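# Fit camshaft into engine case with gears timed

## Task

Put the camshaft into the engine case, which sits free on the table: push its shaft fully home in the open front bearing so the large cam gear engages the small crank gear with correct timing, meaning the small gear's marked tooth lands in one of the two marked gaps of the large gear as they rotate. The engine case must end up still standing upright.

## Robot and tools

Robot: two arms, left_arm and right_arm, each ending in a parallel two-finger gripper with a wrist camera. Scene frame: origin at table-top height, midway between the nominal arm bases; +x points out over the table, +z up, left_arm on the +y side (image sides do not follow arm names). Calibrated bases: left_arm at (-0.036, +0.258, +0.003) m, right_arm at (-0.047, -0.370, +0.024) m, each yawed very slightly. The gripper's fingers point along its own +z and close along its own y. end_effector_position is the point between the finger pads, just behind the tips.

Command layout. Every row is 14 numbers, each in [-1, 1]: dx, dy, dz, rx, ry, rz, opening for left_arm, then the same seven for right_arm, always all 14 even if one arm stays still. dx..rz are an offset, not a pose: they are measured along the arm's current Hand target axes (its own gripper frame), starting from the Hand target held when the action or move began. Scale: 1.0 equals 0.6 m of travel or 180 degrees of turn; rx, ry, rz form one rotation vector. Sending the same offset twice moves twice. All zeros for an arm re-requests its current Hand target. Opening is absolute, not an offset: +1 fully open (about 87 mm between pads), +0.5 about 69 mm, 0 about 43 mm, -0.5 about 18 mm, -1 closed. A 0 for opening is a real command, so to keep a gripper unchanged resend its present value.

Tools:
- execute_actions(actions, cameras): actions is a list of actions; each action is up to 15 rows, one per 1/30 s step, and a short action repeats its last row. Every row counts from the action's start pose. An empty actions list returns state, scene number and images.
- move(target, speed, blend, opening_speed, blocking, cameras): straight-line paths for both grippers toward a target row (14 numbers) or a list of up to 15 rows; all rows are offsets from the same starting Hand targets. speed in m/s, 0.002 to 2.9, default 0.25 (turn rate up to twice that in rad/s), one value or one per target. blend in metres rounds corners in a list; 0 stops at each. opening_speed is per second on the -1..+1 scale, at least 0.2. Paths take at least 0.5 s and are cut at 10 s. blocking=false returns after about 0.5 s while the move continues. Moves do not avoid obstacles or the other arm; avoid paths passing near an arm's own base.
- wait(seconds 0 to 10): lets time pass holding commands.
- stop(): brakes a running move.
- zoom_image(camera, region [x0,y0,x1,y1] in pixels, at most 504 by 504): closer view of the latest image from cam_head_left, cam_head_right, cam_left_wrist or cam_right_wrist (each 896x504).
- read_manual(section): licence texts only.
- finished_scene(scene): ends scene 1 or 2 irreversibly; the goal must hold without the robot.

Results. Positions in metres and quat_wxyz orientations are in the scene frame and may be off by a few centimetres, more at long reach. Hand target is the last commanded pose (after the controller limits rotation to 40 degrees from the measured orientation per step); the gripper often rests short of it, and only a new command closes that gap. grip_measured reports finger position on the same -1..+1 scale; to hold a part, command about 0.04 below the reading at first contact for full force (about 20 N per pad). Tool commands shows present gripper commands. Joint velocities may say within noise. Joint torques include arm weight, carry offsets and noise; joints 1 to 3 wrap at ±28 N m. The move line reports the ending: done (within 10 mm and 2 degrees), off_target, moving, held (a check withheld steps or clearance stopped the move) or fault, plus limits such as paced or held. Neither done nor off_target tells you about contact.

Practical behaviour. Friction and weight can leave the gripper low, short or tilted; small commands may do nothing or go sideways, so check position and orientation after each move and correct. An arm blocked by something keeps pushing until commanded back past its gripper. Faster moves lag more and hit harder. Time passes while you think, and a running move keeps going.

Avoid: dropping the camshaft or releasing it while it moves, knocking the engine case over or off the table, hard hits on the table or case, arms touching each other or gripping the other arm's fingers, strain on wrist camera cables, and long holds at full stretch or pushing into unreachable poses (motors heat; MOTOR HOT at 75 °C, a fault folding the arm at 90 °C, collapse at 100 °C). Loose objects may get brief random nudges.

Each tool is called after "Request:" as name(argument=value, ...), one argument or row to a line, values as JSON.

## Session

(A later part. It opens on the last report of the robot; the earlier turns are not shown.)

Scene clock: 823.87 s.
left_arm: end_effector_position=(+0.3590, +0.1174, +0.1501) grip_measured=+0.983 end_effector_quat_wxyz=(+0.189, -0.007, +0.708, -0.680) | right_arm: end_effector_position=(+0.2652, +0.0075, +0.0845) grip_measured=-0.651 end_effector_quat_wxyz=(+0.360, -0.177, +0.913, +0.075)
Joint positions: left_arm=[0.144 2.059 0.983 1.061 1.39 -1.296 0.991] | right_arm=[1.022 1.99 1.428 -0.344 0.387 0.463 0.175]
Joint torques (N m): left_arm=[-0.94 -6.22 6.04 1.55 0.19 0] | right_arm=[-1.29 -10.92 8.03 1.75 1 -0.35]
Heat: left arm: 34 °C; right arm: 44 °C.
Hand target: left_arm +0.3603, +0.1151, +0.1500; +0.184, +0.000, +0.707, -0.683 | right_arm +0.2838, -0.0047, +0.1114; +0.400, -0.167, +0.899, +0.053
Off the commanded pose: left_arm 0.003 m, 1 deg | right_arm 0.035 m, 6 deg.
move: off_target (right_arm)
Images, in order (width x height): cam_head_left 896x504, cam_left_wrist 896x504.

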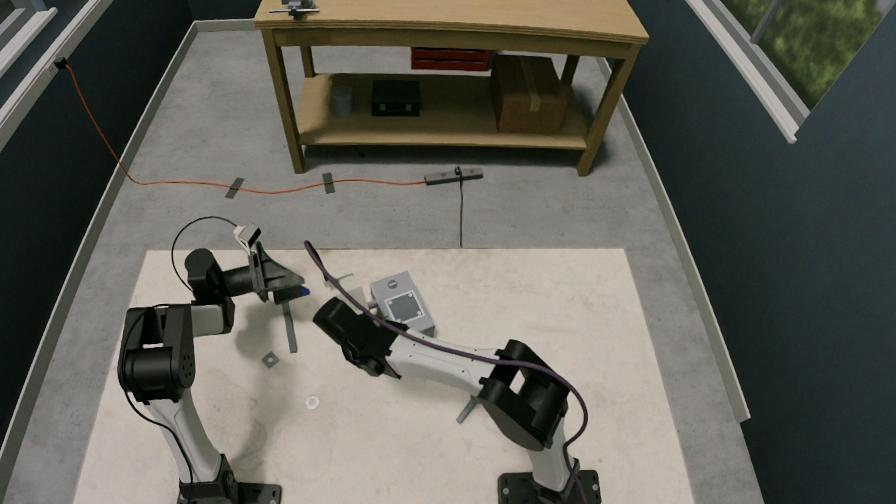

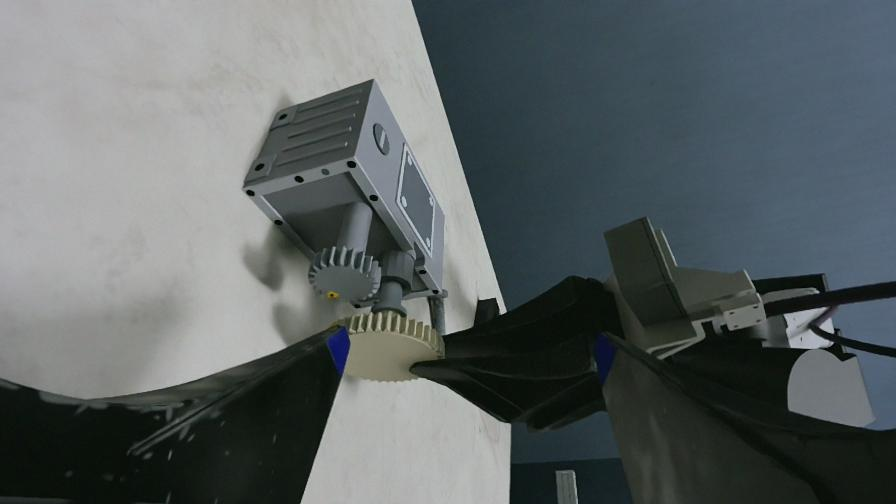

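Request:
move(
  target=[0,0,0,0,0,0,1,0,-0.004,0,-0.0175,0,0.018,-0.74],
  cameras=["cam_left_wrist","cam_right_wrist"],
  speed=0.05,
)

Request:
zoom_image(
  camera="cam_left_wrist",
  region=[370, 240, 425, 320],
)

Request:
zoom_image(
  camera="cam_right_wrist",
  region=[520, 110, 760, 290],
)

Scene clock: 862.50 s.
left_arm: end_effector_position=(+0.3590, +0.1174, +0.1502) grip_measured=+0.983 end_effector_quat_wxyz=(+0.188, -0.008, +0.708, -0.681) | right_arm: end_effector_position=(+0.2638, +0.0036, +0.0851) grip_measured=-0.651 end_effector_quat_wxyz=(+0.357, -0.180, +0.913, +0.088)
Joint positions: left_arm=[0.144 2.059 0.983 1.061 1.39 -1.298 0.991] | right_arm=[1.009 1.964 1.391 -0.319 0.353 0.453 0.175]
Joint torques (N m): left_arm=[-0.94 -6.17 6.02 1.56 0.19 0] | right_arm=[-2.56 -11.52 6.06 2.15 0.65 -0.01]
Heat: left arm: 35 °C; right arm: 45 °C.
Hand target: left_arm +0.3603, +0.1151, +0.1500; +0.184, +0.000, +0.707, -0.683 | right_arm +0.2846, -0.0071, +0.1114; +0.394, -0.152, +0.902, +0.089
Off the commanded pose: left_arm 0.003 m, 1 deg | right_arm 0.035 m, 5 deg.
move: off_target (right_arm)
Images, in order (width x height): cam_left_wrist 896x504, cam_right_wrist 896x504.

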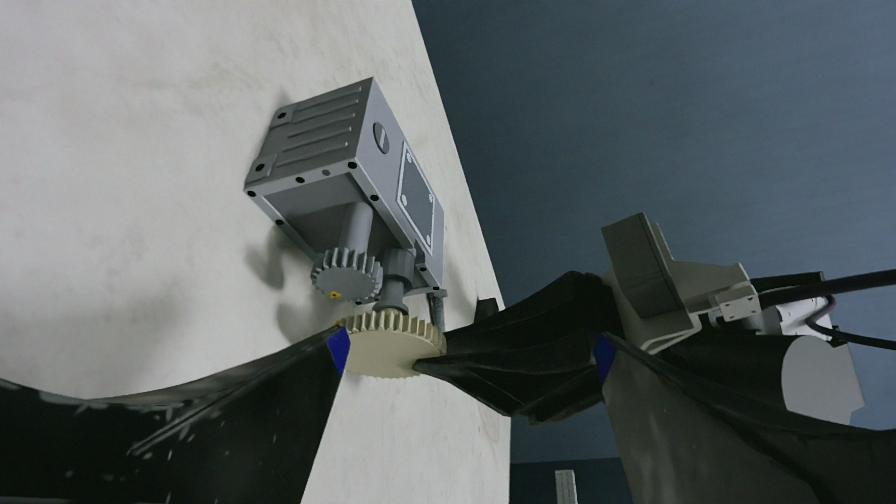

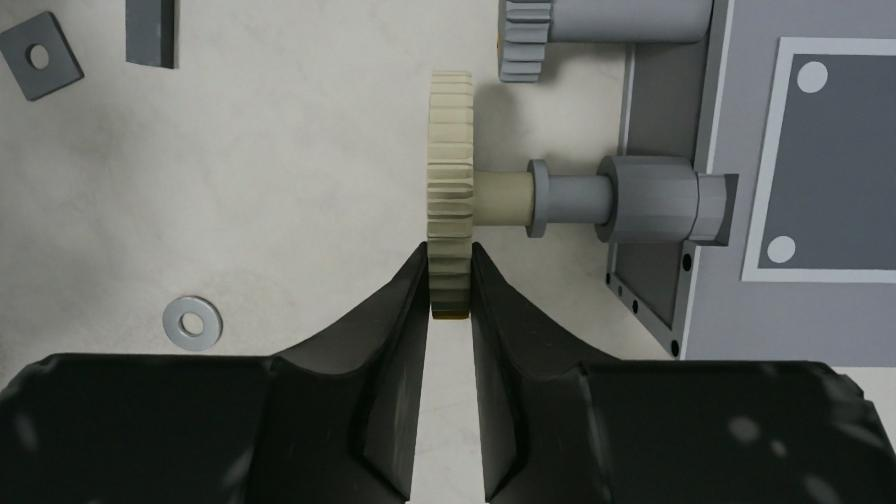

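Scaled by 6.300 from the camera's 896x504 image, which has a finer 1280x720 frame.

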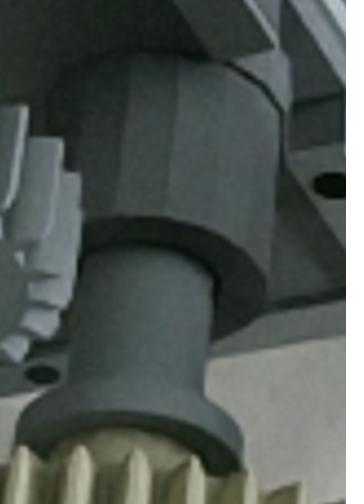

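Scaled by 2.100 from the camera's 896x504 image, which has a finer 1280x720 frame.

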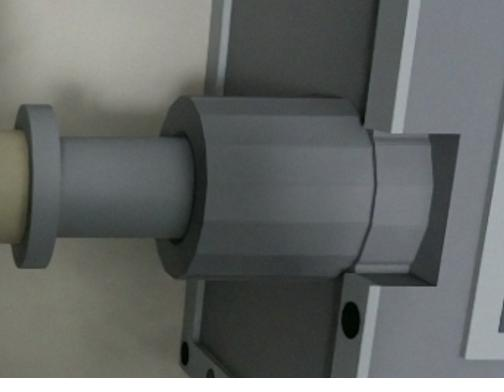

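Request:
move(
  target=[
    [0,0,0,0,0,0,1,0.0083,0.0243,-0.0058,0,0,0,-0.74],
    [0,0,0,0,0,0,1,0.0083,0.0243,-0.0058,0,0,0,-0.45],
  ],
  cameras=["cam_left_wrist","cam_right_wrist"],
  speed=0.05,
  opening_speed=0.3,
)

Request:
zoom_image(
  camera="cam_left_wrist",
  region=[370, 240, 425, 320],
)

Request:
zoom_image(
  camera="cam_right_wrist",
  region=[400, 0, 740, 290],
)

Scene clock: 896.23 s.
left_arm: end_effector_position=(+0.3590, +0.1174, +0.1502) grip_measured=+0.983 end_effector_quat_wxyz=(+0.188, -0.008, +0.708, -0.681) | right_arm: end_effector_position=(+0.2690, -0.0016, +0.0878) grip_measured=-0.450 end_effector_quat_wxyz=(+0.372, -0.167, +0.910, +0.070)
Joint positions: left_arm=[0.144 2.059 0.983 1.061 1.39 -1.298 0.991] | right_arm=[1.013 1.962 1.391 -0.319 0.408 0.461 0.275]
Joint torques (N m): left_arm=[-0.92 -6.16 6.05 1.56 0.19 0] | right_arm=[0.02 -10.29 7.92 1.98 0.39 0.18]
Heat: left arm: 35 °C; right arm: 51 °C.
Hand target: left_arm +0.3603, +0.1151, +0.1500; +0.184, +0.000, +0.707, -0.683 | right_arm +0.2740, +0.0046, +0.1106; +0.394, -0.153, +0.902, +0.088
Off the commanded pose: left_arm 0.003 m, 1 deg | right_arm 0.024 m, 4 deg.
move: off_target (right_arm); target 2's new opening was sent with right_arm's hand 0.027 m and 5 deg from that target
Images, in order (width x height): cam_left_wrist 896x504, cam_right_wrist 896x504.

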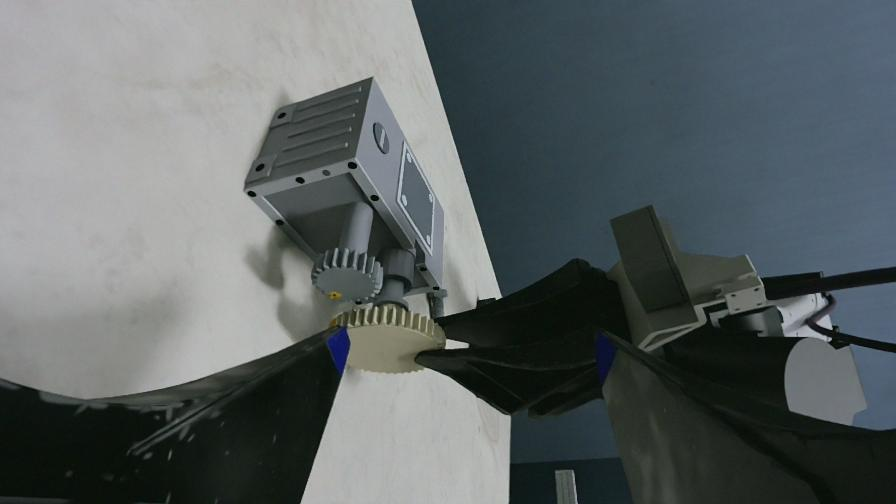

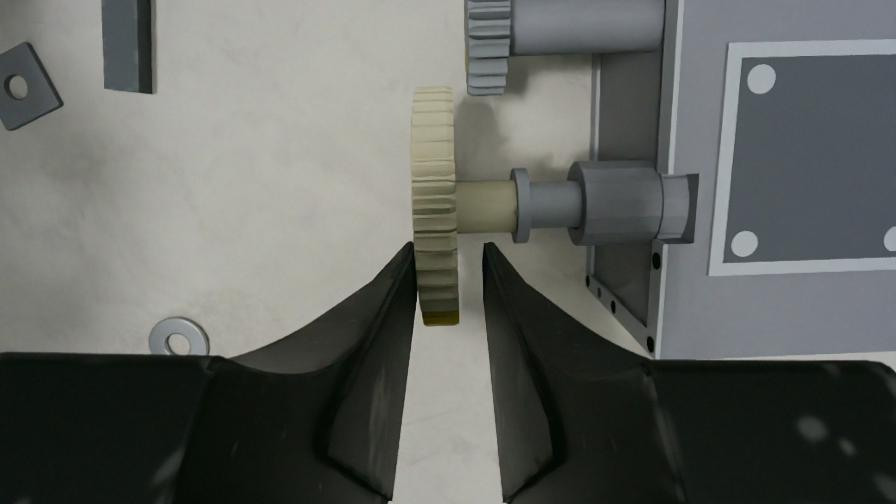

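Scaled by 6.300 from the camera's 896x504 image, which has a finer 1280x720 frame.

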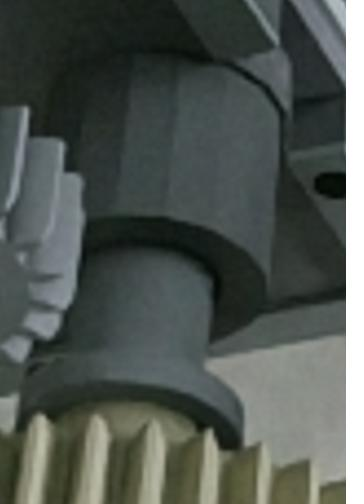

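Scaled by 1.482 from the camera's 896x504 image, which has a finer 1280x720 frame.

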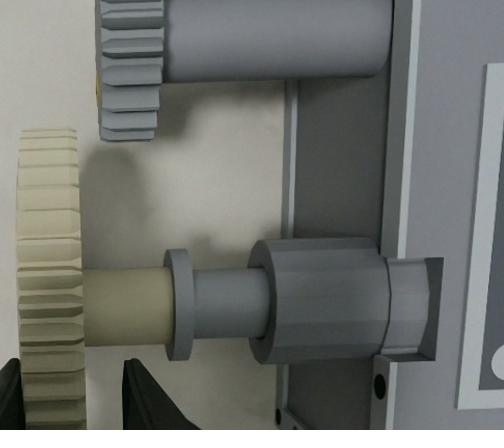

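Request:
move(
  target=[0,0,0,0,0,0,1,0,-0.025,0,0,0,0,-0.45],
  cameras=["cam_left_wrist","cam_right_wrist"],
  speed=0.04,
)

Request:
zoom_image(
  camera="cam_right_wrist",
  region=[400, 0, 740, 290],
)

Scene clock: 903.27 s.
left_arm: end_effector_position=(+0.3590, +0.1174, +0.1502) grip_measured=+0.983 end_effector_quat_wxyz=(+0.188, -0.008, +0.708, -0.681) | right_arm: end_effector_position=(+0.2741, -0.0076, +0.0958) grip_measured=-0.450 end_effector_quat_wxyz=(+0.379, -0.158, +0.908, +0.077)
Joint positions: left_arm=[0.144 2.059 0.983 1.061 1.39 -1.298 0.991] | right_arm=[0.995 1.932 1.369 -0.302 0.401 0.459 0.275]
Joint torques (N m): left_arm=[-0.96 -6.16 6.04 1.56 0.19 0] | right_arm=[-0.98 -10.1 5.78 2.07 0.26 -0.05]
Heat: left arm: 35 °C; right arm: 49 °C.
Hand target: left_arm +0.3603, +0.1151, +0.1500; +0.184, +0.000, +0.707, -0.683 | right_arm +0.2792, -0.0094, +0.1102; +0.394, -0.153, +0.902, +0.089
Off the commanded pose: left_arm 0.003 m, 1 deg | right_arm 0.015 m, 2 deg.
move: off_target (right_arm)
Images, in order (width x height): cam_left_wrist 896x504, cam_right_wrist 896x504.

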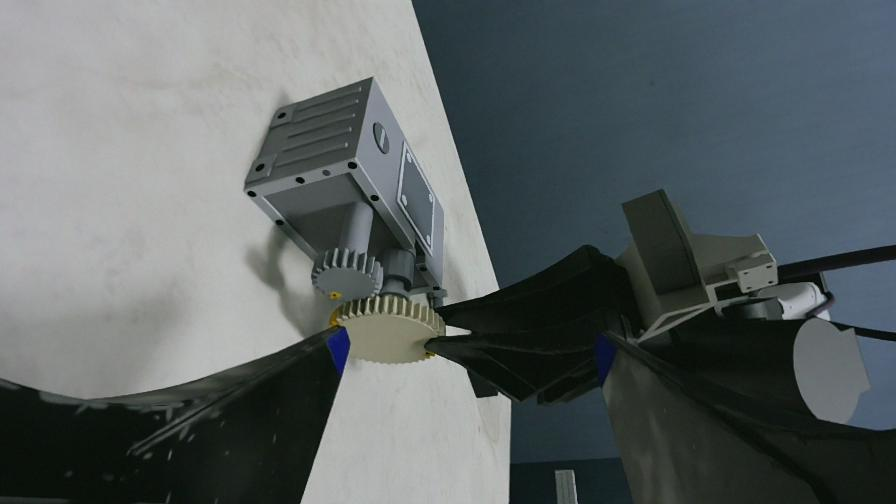

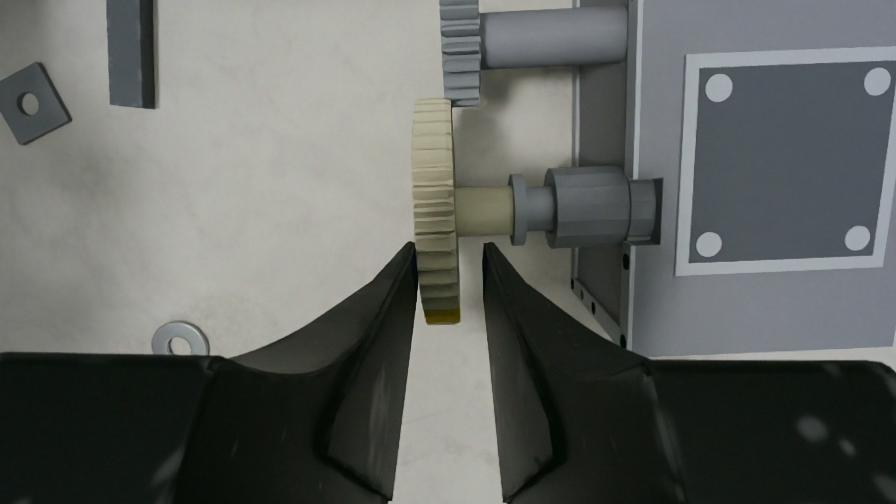

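Scaled by 1.482 from the camera's 896x504 image, which has a finer 1280x720 frame.

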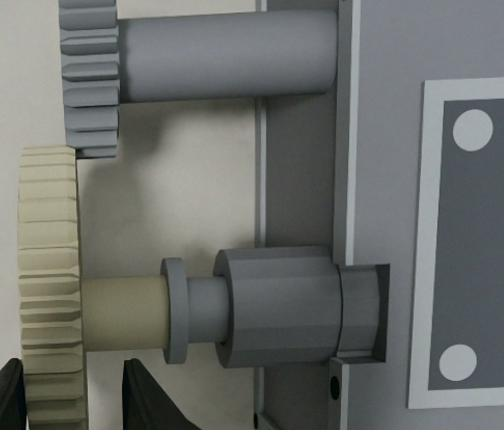

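Request:
zoom_image(
  camera="cam_left_wrist",
  region=[300, 230, 460, 380],
)

Request:
zoom_image(
  camera="cam_right_wrist",
  region=[400, 60, 520, 180],
)

Scaled by 3.150 from the camera's 896x504 image, which has a finer 1280x720 frame.

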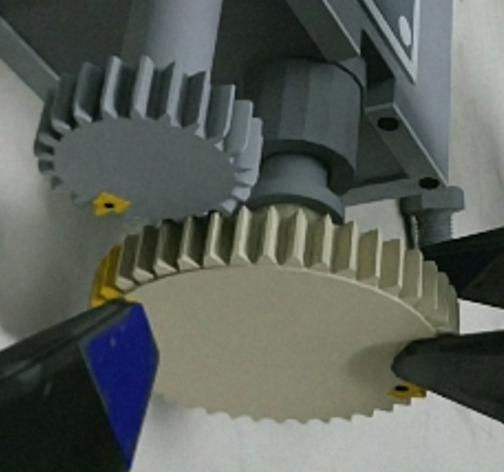

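Scaled by 4.200 from the camera's 896x504 image, which has a finer 1280x720 frame.

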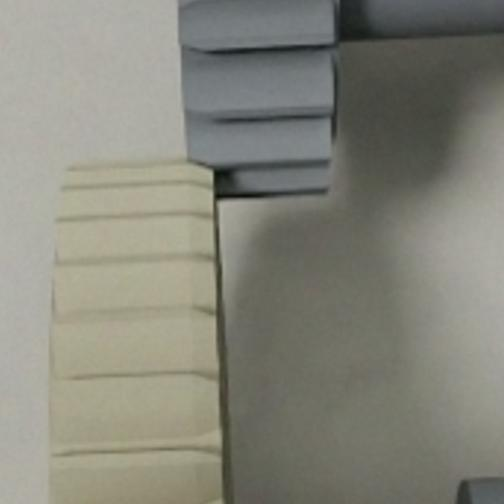

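Request:
move(
  target=[0.1265,-0.0678,-0.1845,-0.0876,-0.2603,-0.0107,1,0,0,0,0,0,0,-0.45],
  cameras=["cam_left_wrist","cam_right_wrist"],
  speed=0.15,
)

Request:
zoom_image(
  camera="cam_left_wrist",
  region=[345, 205, 485, 385],
)

Request:
zoom_image(
  camera="cam_left_wrist",
  region=[360, 225, 440, 305],
)

Scene clock: 934.20 s.
left_arm: end_effector_position=(+0.2497, +0.1969, +0.1700) grip_measured=+0.983 end_effector_quat_wxyz=(+0.430, -0.303, +0.661, -0.535) | right_arm: end_effector_position=(+0.2741, -0.0077, +0.0957) grip_measured=-0.450 end_effector_quat_wxyz=(+0.379, -0.158, +0.908, +0.077)
Joint positions: left_arm=[0.388 0.978 0.156 0.737 0.808 -1.263 0.991] | right_arm=[0.995 1.932 1.369 -0.302 0.401 0.458 0.275]
Joint torques (N m): left_arm=[0.09 -1.62 5.46 1.75 -0.03 0.12] | right_arm=[-0.95 -10.17 5.65 2.1 0.29 -0.04]
Heat: left arm: 34 °C; right arm: 51 °C.
Hand target: left_arm +0.2506, +0.2002, +0.1696; +0.436, -0.307, +0.661, -0.529 | right_arm +0.2792, -0.0094, +0.1101; +0.394, -0.152, +0.902, +0.089
Off the commanded pose: left_arm 0.003 m, 1 deg | right_arm 0.015 m, 2 deg.
move: off_target (right_arm)
Images, in order (width x height): cam_left_wrist 896x504, cam_right_wrist 896x504.

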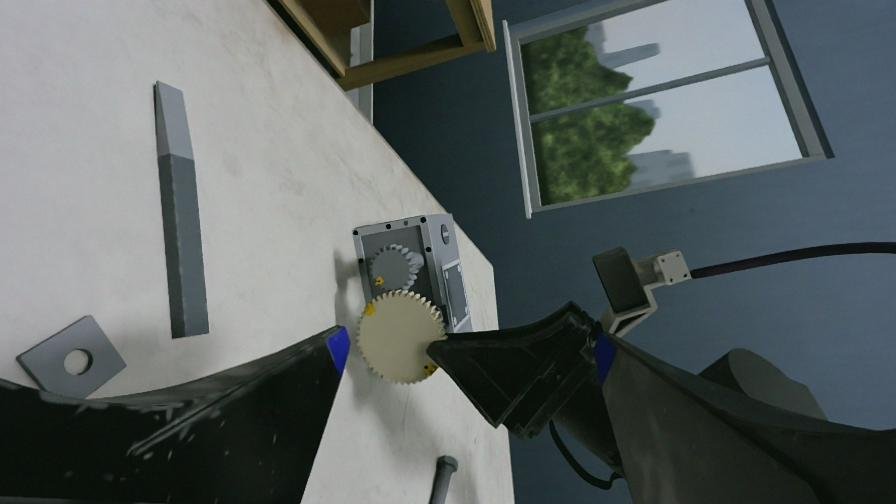

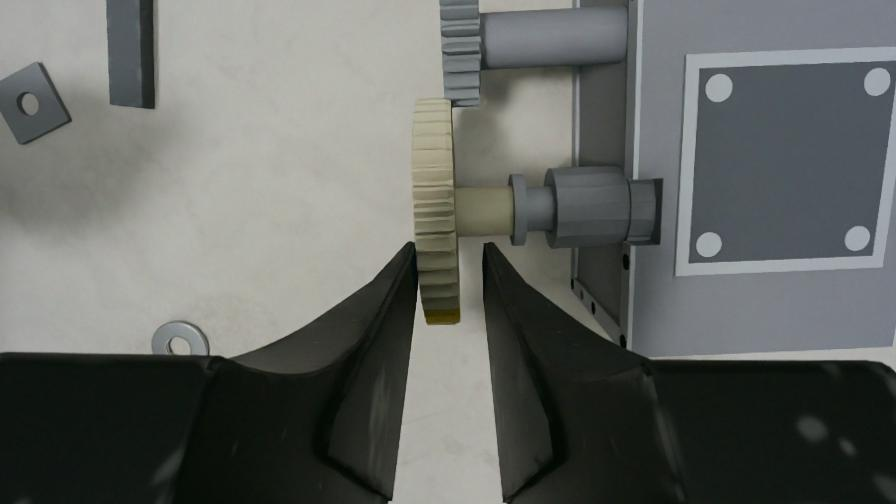

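Scaled by 2.800 from the camera's 896x504 image, which has a finer 1280x720 frame.

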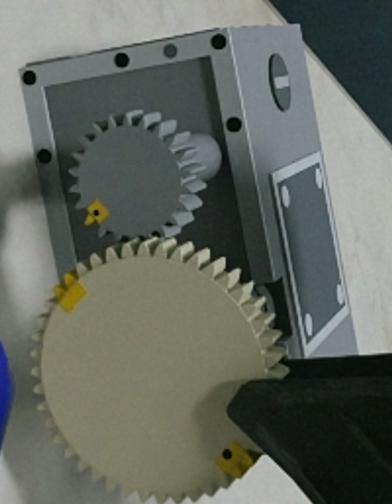

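Scaled by 6.300 from the camera's 896x504 image, which has a finer 1280x720 frame.

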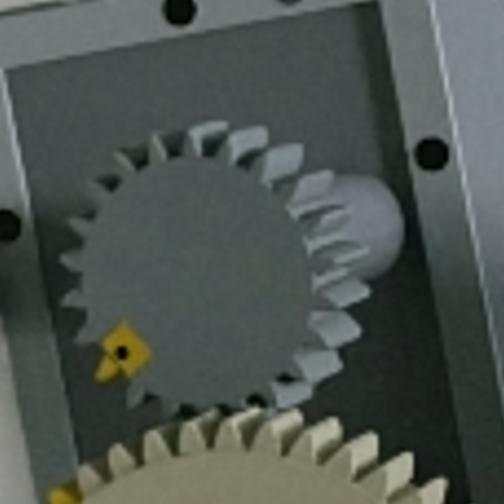

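Request:
move(
  target=[0,0,0,0,0,0,1,0,0.05,0,0,0,0,-0.45],
  cameras=["cam_left_wrist","cam_right_wrist"],
  speed=0.05,
)

Request:
zoom_image(
  camera="cam_left_wrist",
  region=[345, 205, 485, 385],
)

Scene clock: 973.70 s.
left_arm: end_effector_position=(+0.2497, +0.1969, +0.1699) grip_measured=+0.983 end_effector_quat_wxyz=(+0.429, -0.303, +0.661, -0.535) | right_arm: end_effector_position=(+0.2672, +0.0039, +0.0992) grip_measured=-0.450 end_effector_quat_wxyz=(+0.383, -0.160, +0.907, +0.070)
Joint positions: left_arm=[0.388 0.978 0.156 0.736 0.808 -1.263 0.991] | right_arm=[1.032 1.954 1.416 -0.34 0.438 0.48 0.275]
Joint torques (N m): left_arm=[0.09 -1.61 5.44 1.76 -0.03 0.12] | right_arm=[0.92 -7.19 10.3 1.9 0.3 0.25]
Heat: left arm: 32 °C; right arm: 51 °C.
Hand target: left_arm +0.2506, +0.2002, +0.1696; +0.436, -0.307, +0.661, -0.529 | right_arm +0.2688, +0.0187, +0.1113; +0.394, -0.153, +0.902, +0.088
Off the commanded pose: left_arm 0.003 m, 1 deg | right_arm 0.019 m, 3 deg.
move: off_target (right_arm)
Images, in order (width x height): cam_left_wrist 896x504, cam_right_wrist 896x504.

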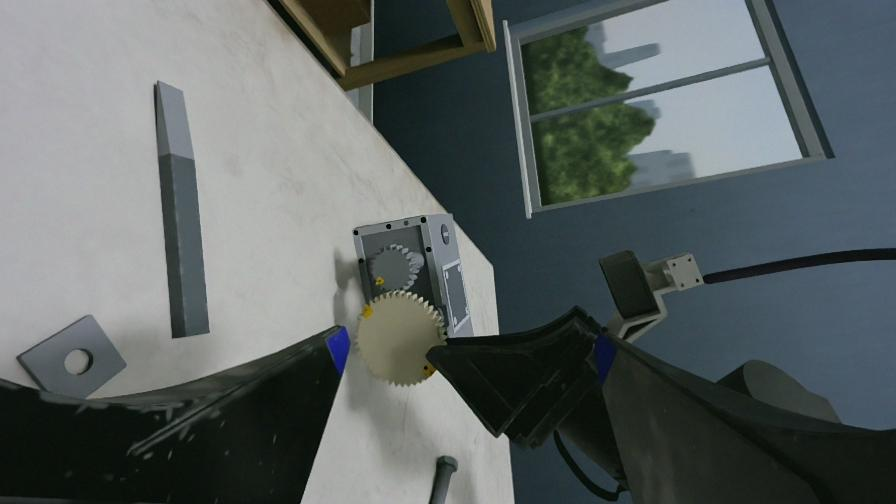

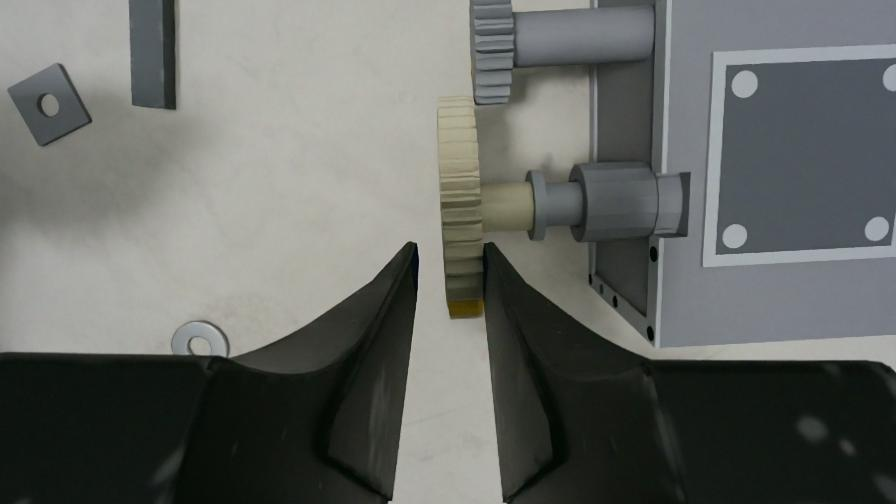

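Scaled by 2.800 from the camera's 896x504 image, which has a finer 1280x720 frame.

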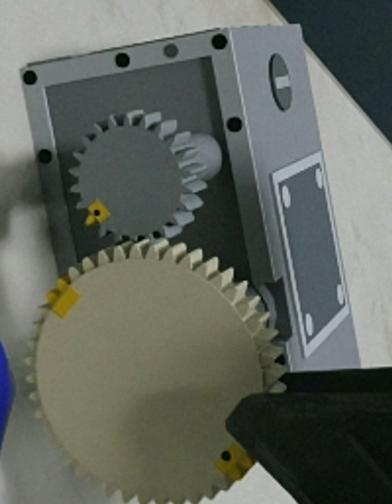

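Request:
move(
  target=[0,0,0,0,0,0,1,0,0.015,0,0,0,0,-0.45],
  cameras=["cam_left_wrist","cam_right_wrist"],
  speed=0.05,
)

Request:
zoom_image(
  camera="cam_left_wrist",
  region=[345, 205, 485, 385],
)

Scene clock: 978.63 s.
left_arm: end_effector_position=(+0.2497, +0.1969, +0.1699) grip_measured=+0.983 end_effector_quat_wxyz=(+0.429, -0.303, +0.661, -0.535) | right_arm: end_effector_position=(+0.2666, +0.0049, +0.0987) grip_measured=-0.450 end_effector_quat_wxyz=(+0.383, -0.159, +0.908, +0.057)
Joint positions: left_arm=[0.388 0.978 0.156 0.736 0.808 -1.263 0.991] | right_arm=[1.043 1.972 1.445 -0.373 0.466 0.49 0.275]
Joint torques (N m): left_arm=[0.1 -1.61 5.46 1.77 -0.02 0.12] | right_arm=[1.37 -7.31 10.48 2 0.16 0.26]
Heat: left arm: 32 °C; right arm: 49 °C.
Hand target: left_arm +0.2506, +0.2002, +0.1696; +0.436, -0.307, +0.661, -0.529 | right_arm +0.2658, +0.0271, +0.1118; +0.394, -0.152, +0.902, +0.089
Off the commanded pose: left_arm 0.003 m, 1 deg | right_arm 0.026 m, 4 deg.
move: off_target (right_arm)
Images, in order (width x height): cam_left_wrist 896x504, cam_right_wrist 896x504.

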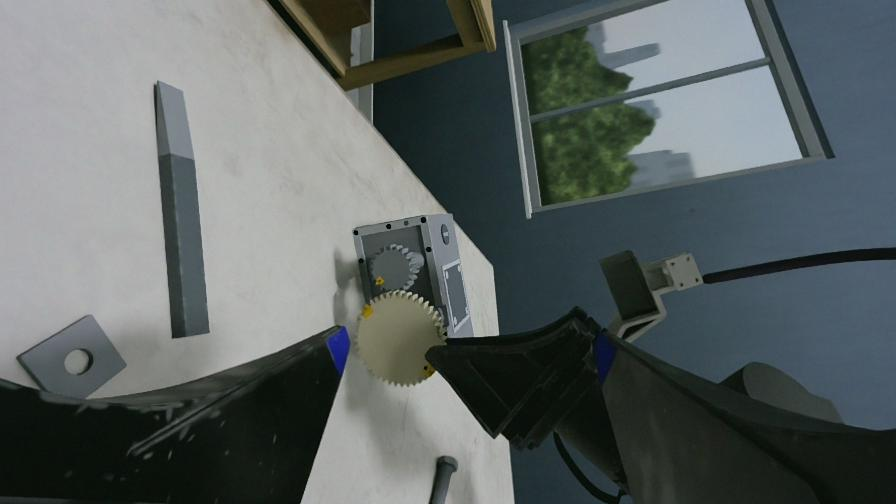

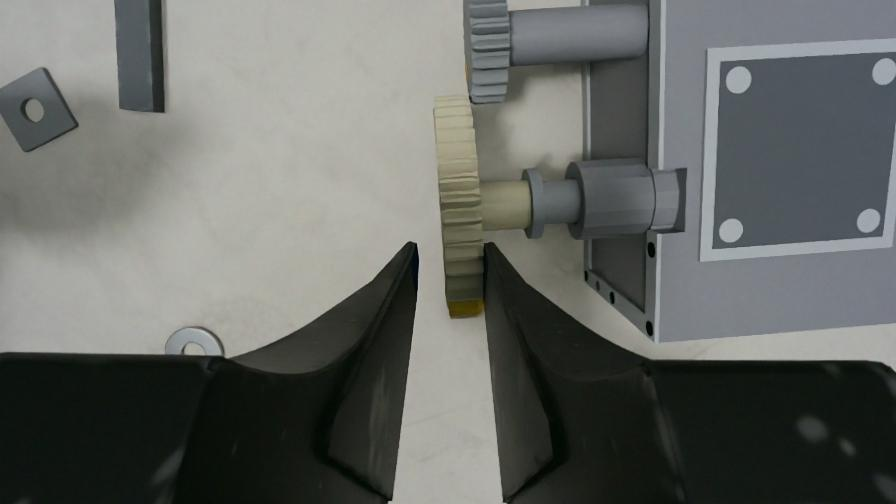

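Scaled by 2.800 from the camera's 896x504 image, which has a finer 1280x720 frame.

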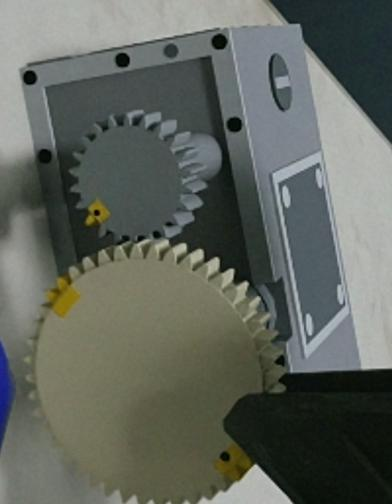

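Request:
move(
  target=[
    [0,0,0,0,0,0,1,0,0.0,0,0,0,0,-0.45],
    [0,0,0,0,0,0,1,0,0,0,0,0,0,-0.70],
    [0,0,0,0,0,0,1,0,0.015,0,0,0,0,-0.70],
  ],
  cameras=["cam_left_wrist","cam_right_wrist"],
  speed=0.05,
  opening_speed=0.3,
)

Request:
zoom_image(
  camera="cam_left_wrist",
  region=[345, 205, 485, 385],
)

Scene clock: 987.10 s.
left_arm: end_effector_position=(+0.2497, +0.1969, +0.1699) grip_measured=+0.983 end_effector_quat_wxyz=(+0.429, -0.303, +0.661, -0.535) | right_arm: end_effector_position=(+0.2682, +0.0048, +0.0982) grip_measured=-0.651 end_effector_quat_wxyz=(+0.385, -0.156, +0.909, +0.042)
Joint positions: left_arm=[0.388 0.978 0.156 0.736 0.808 -1.263 0.991] | right_arm=[1.049 1.991 1.473 -0.401 0.495 0.498 0.174]
Joint torques (N m): left_arm=[0.09 -1.59 5.45 1.76 -0.02 0.12] | right_arm=[2.19 -7.6 10.84 2.07 0 0.34]
Heat: left arm: 32 °C; right arm: 47 °C.
Hand target: left_arm +0.2506, +0.2002, +0.1696; +0.436, -0.307, +0.661, -0.529 | right_arm +0.2626, +0.0356, +0.1120; +0.394, -0.152, +0.902, +0.089
Off the commanded pose: left_arm 0.003 m, 1 deg | right_arm 0.034 m, 5 deg.
move: off_target (right_arm); target 2's new opening was sent with right_arm's hand 0.026 m and 4 deg from that target
Images, in order (width x height): cam_left_wrist 896x504, cam_right_wrist 896x504.

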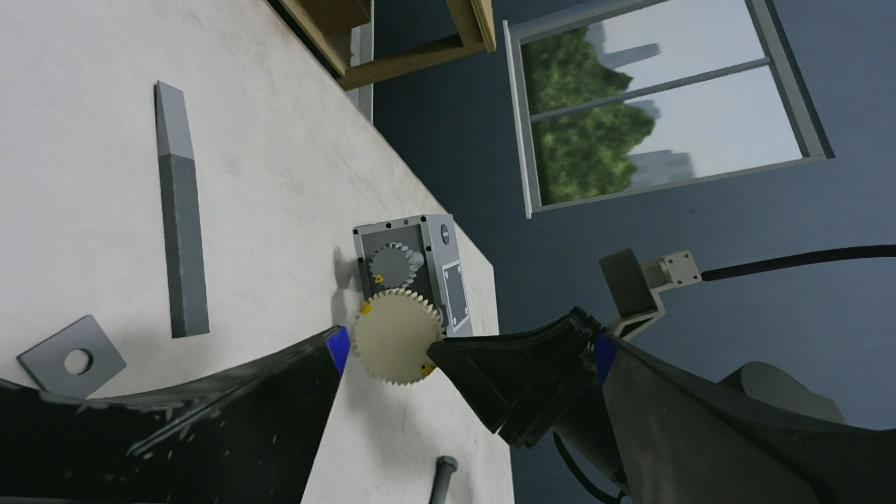

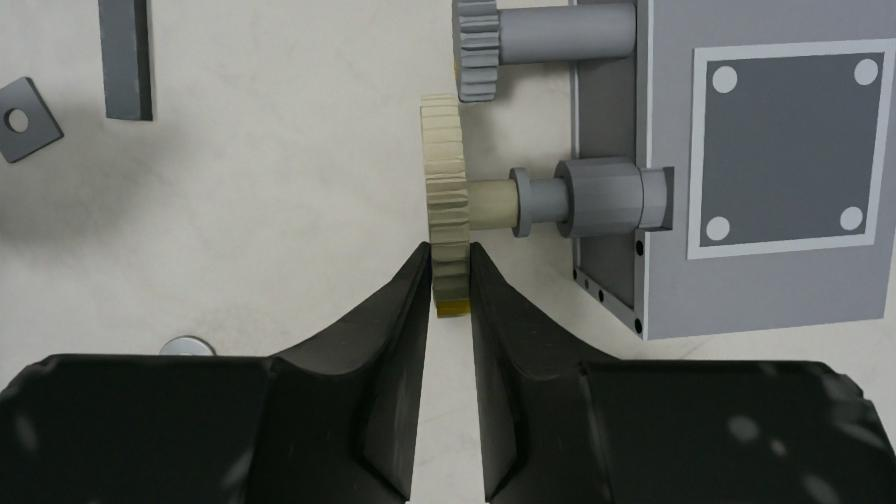

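Scaled by 2.800 from the camera's 896x504 image, which has a finer 1280x720 frame.

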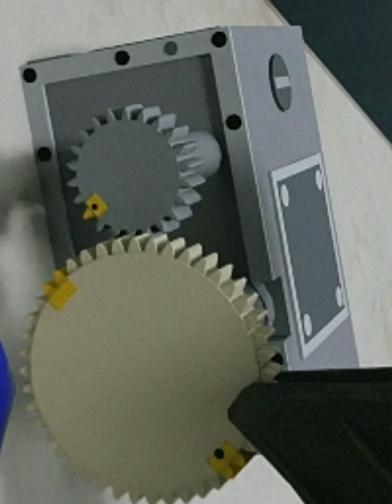

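Request:
move(
  target=[0,0,0,0,0,0,1,0,0.008,0,-0.0143,0.0007,-0.013,-0.70],
  cameras=["cam_left_wrist","cam_right_wrist"],
  speed=0.05,
)

Request:
zoom_image(
  camera="cam_left_wrist",
  region=[345, 205, 485, 385],
)

Scene clock: 995.10 s.
left_arm: end_effector_position=(+0.2497, +0.1969, +0.1699) grip_measured=+0.983 end_effector_quat_wxyz=(+0.429, -0.303, +0.661, -0.535) | right_arm: end_effector_position=(+0.2680, +0.0051, +0.0982) grip_measured=-0.653 end_effector_quat_wxyz=(+0.385, -0.168, +0.907, +0.041)
Joint positions: left_arm=[0.388 0.978 0.156 0.736 0.808 -1.263 0.991] | right_arm=[1.049 1.991 1.473 -0.399 0.488 0.473 0.174]
Joint torques (N m): left_arm=[0.08 -1.59 5.42 1.77 -0.02 0.13] | right_arm=[1.99 -7.98 9.57 2.36 -0.29 0.07]
Heat: left arm: 32 °C; right arm: 45 °C.
Hand target: left_arm +0.2506, +0.2002, +0.1696; +0.436, -0.307, +0.661, -0.529 | right_arm +0.2610, +0.0400, +0.1122; +0.391, -0.180, +0.897, +0.100
Off the commanded pose: left_arm 0.003 m, 1 deg | right_arm 0.038 m, 7 deg.
move: off_target (right_arm)
Images, in order (width x height): cam_left_wrist 896x504, cam_right_wrist 896x504.

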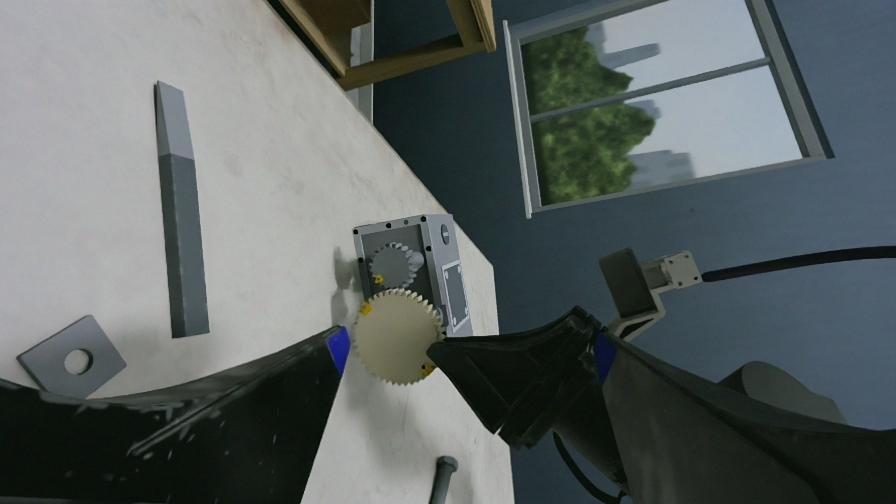

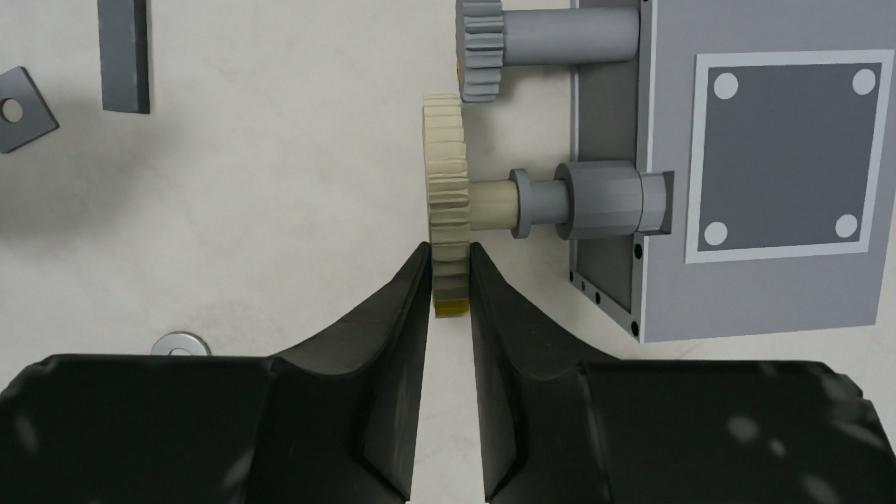

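Scaled by 2.800 from the camera's 896x504 image, which has a finer 1280x720 frame.

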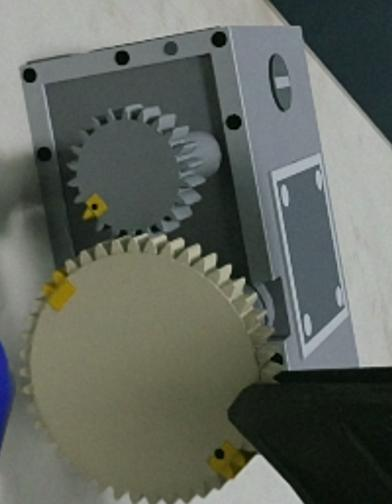

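Request:
move(
  target=[
    [0,0,0,0,0,0,1,0,0,0,0,0,0,-0.76],
    [0,0,0,0,0,0,1,0,0.02,0,0,0,0,-0.76],
  ],
  cameras=["cam_left_wrist","cam_right_wrist"],
  speed=0.05,
)

Request:
zoom_image(
  camera="cam_left_wrist",
  region=[345, 205, 485, 385],
)

Scene clock: 1004.40 s.
left_arm: end_effector_position=(+0.2497, +0.1969, +0.1699) grip_measured=+0.983 end_effector_quat_wxyz=(+0.429, -0.303, +0.661, -0.535) | right_arm: end_effector_position=(+0.2671, +0.0114, +0.0983) grip_measured=-0.654 end_effector_quat_wxyz=(+0.386, -0.172, +0.905, +0.040)
Joint positions: left_arm=[0.388 0.978 0.156 0.736 0.808 -1.263 0.991] | right_arm=[1.06 2.009 1.498 -0.407 0.495 0.472 0.173]
Joint torques (N m): left_arm=[0.09 -1.62 5.44 1.77 -0.02 0.12] | right_arm=[3 -7.56 11.07 2.23 -0.24 0.26]
Heat: left arm: 31 °C; right arm: 44 °C.
Hand target: left_arm +0.2506, +0.2002, +0.1696; +0.436, -0.307, +0.661, -0.529 | right_arm +0.2561, +0.0511, +0.1126; +0.391, -0.180, +0.897, +0.101
Off the commanded pose: left_arm 0.003 m, 1 deg | right_arm 0.044 m, 7 deg.
move: off_target (right_arm)
Images, in order (width x height): cam_left_wrist 896x504, cam_right_wrist 896x504.

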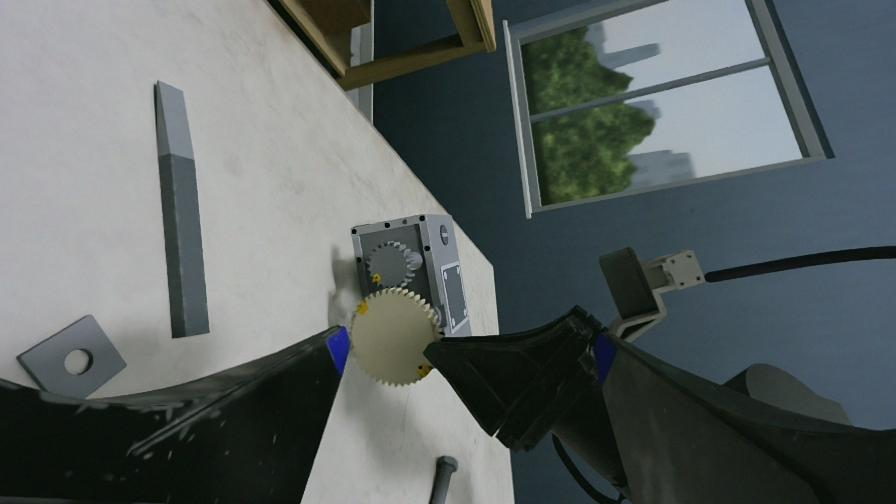

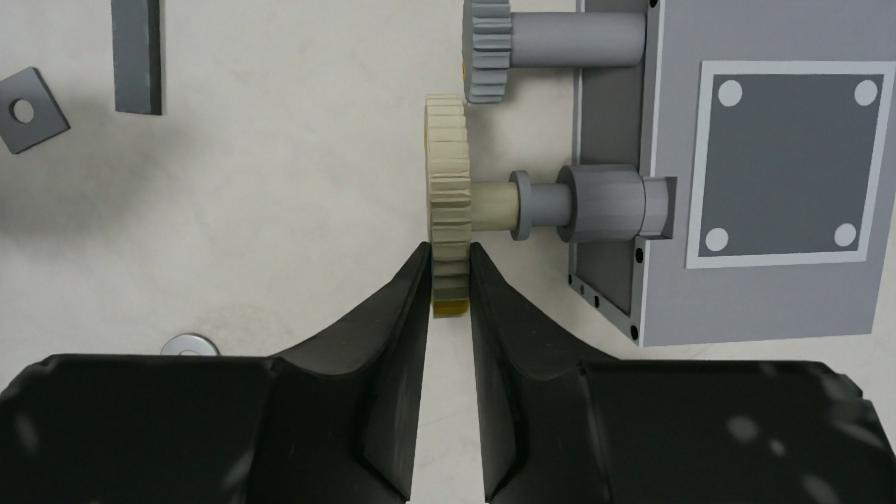

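Scaled by 2.800 from the camera's 896x504 image, which has a finer 1280x720 frame.

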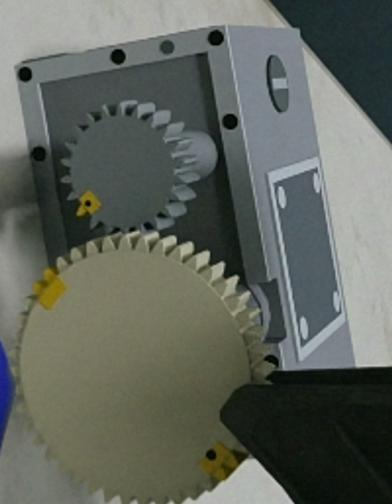

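Request:
move(
  target=[
    [0,0,0,0,0,0,1,0,0,0,0,0,0,-0.76],
    [0,0,0,0,0,0,1,0,0,0,0,0,0,-0.58],
  ],
  cameras=["cam_left_wrist","cam_right_wrist"],
  speed=0.05,
  opening_speed=0.3,
)

Request:
zoom_image(
  camera="cam_left_wrist",
  region=[345, 205, 485, 385],
)

Scene clock: 1013.13 s.
left_arm: end_effector_position=(+0.2497, +0.1969, +0.1699) grip_measured=+0.983 end_effector_quat_wxyz=(+0.429, -0.303, +0.661, -0.535) | right_arm: end_effector_position=(+0.2599, +0.0183, +0.0973) grip_measured=-0.580 end_effector_quat_wxyz=(+0.382, -0.181, +0.905, +0.047)
Joint positions: left_arm=[0.388 0.978 0.156 0.736 0.808 -1.263 0.991] | right_arm=[1.076 2.012 1.501 -0.407 0.484 0.472 0.21]
Joint torques (N m): left_arm=[0.12 -1.62 5.45 1.76 -0.03 0.12] | right_arm=[1.65 -7.65 11.02 2.2 -0.13 0.24]
Heat: left arm: 31 °C; right arm: 44 °C.
Hand target: left_arm +0.2506, +0.2002, +0.1696; +0.436, -0.307, +0.661, -0.529 | right_arm +0.2561, +0.0511, +0.1128; +0.391, -0.180, +0.897, +0.101
Off the commanded pose: left_arm 0.003 m, 1 deg | right_arm 0.036 m, 6 deg.
move: off_target (right_arm); target 2's new opening was sent with right_arm's hand 0.044 m and 7 deg from that target
Images, in order (width x height): cam_left_wrist 896x504, cam_right_wrist 896x504.

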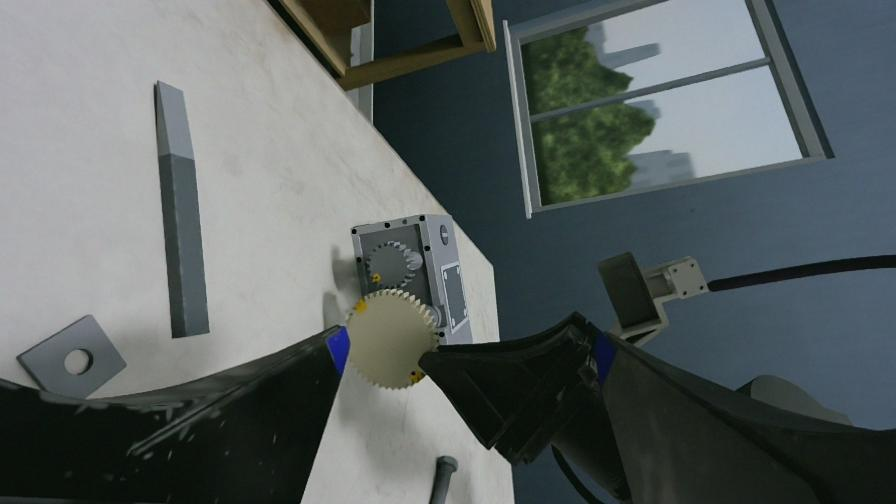

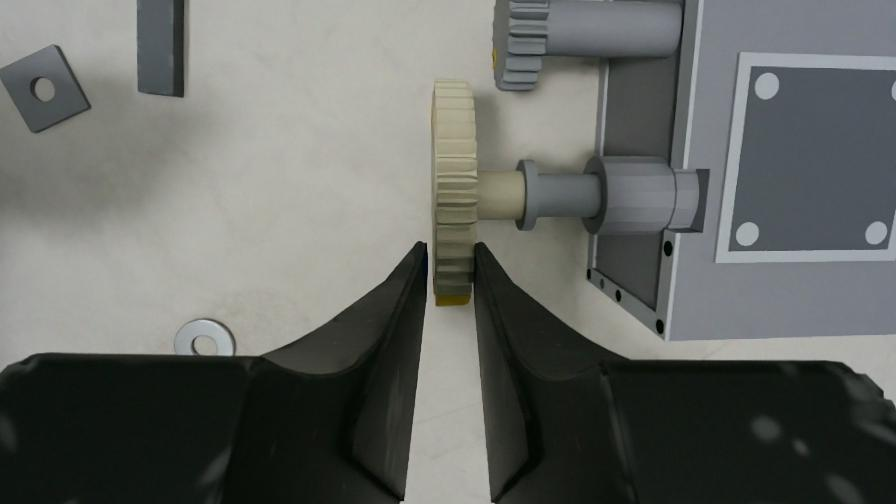

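Scaled by 2.800 from the camera's 896x504 image, which has a finer 1280x720 frame.

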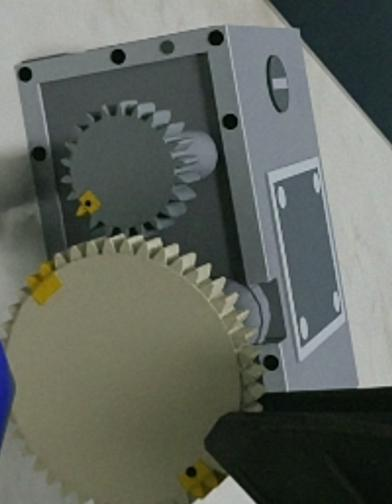

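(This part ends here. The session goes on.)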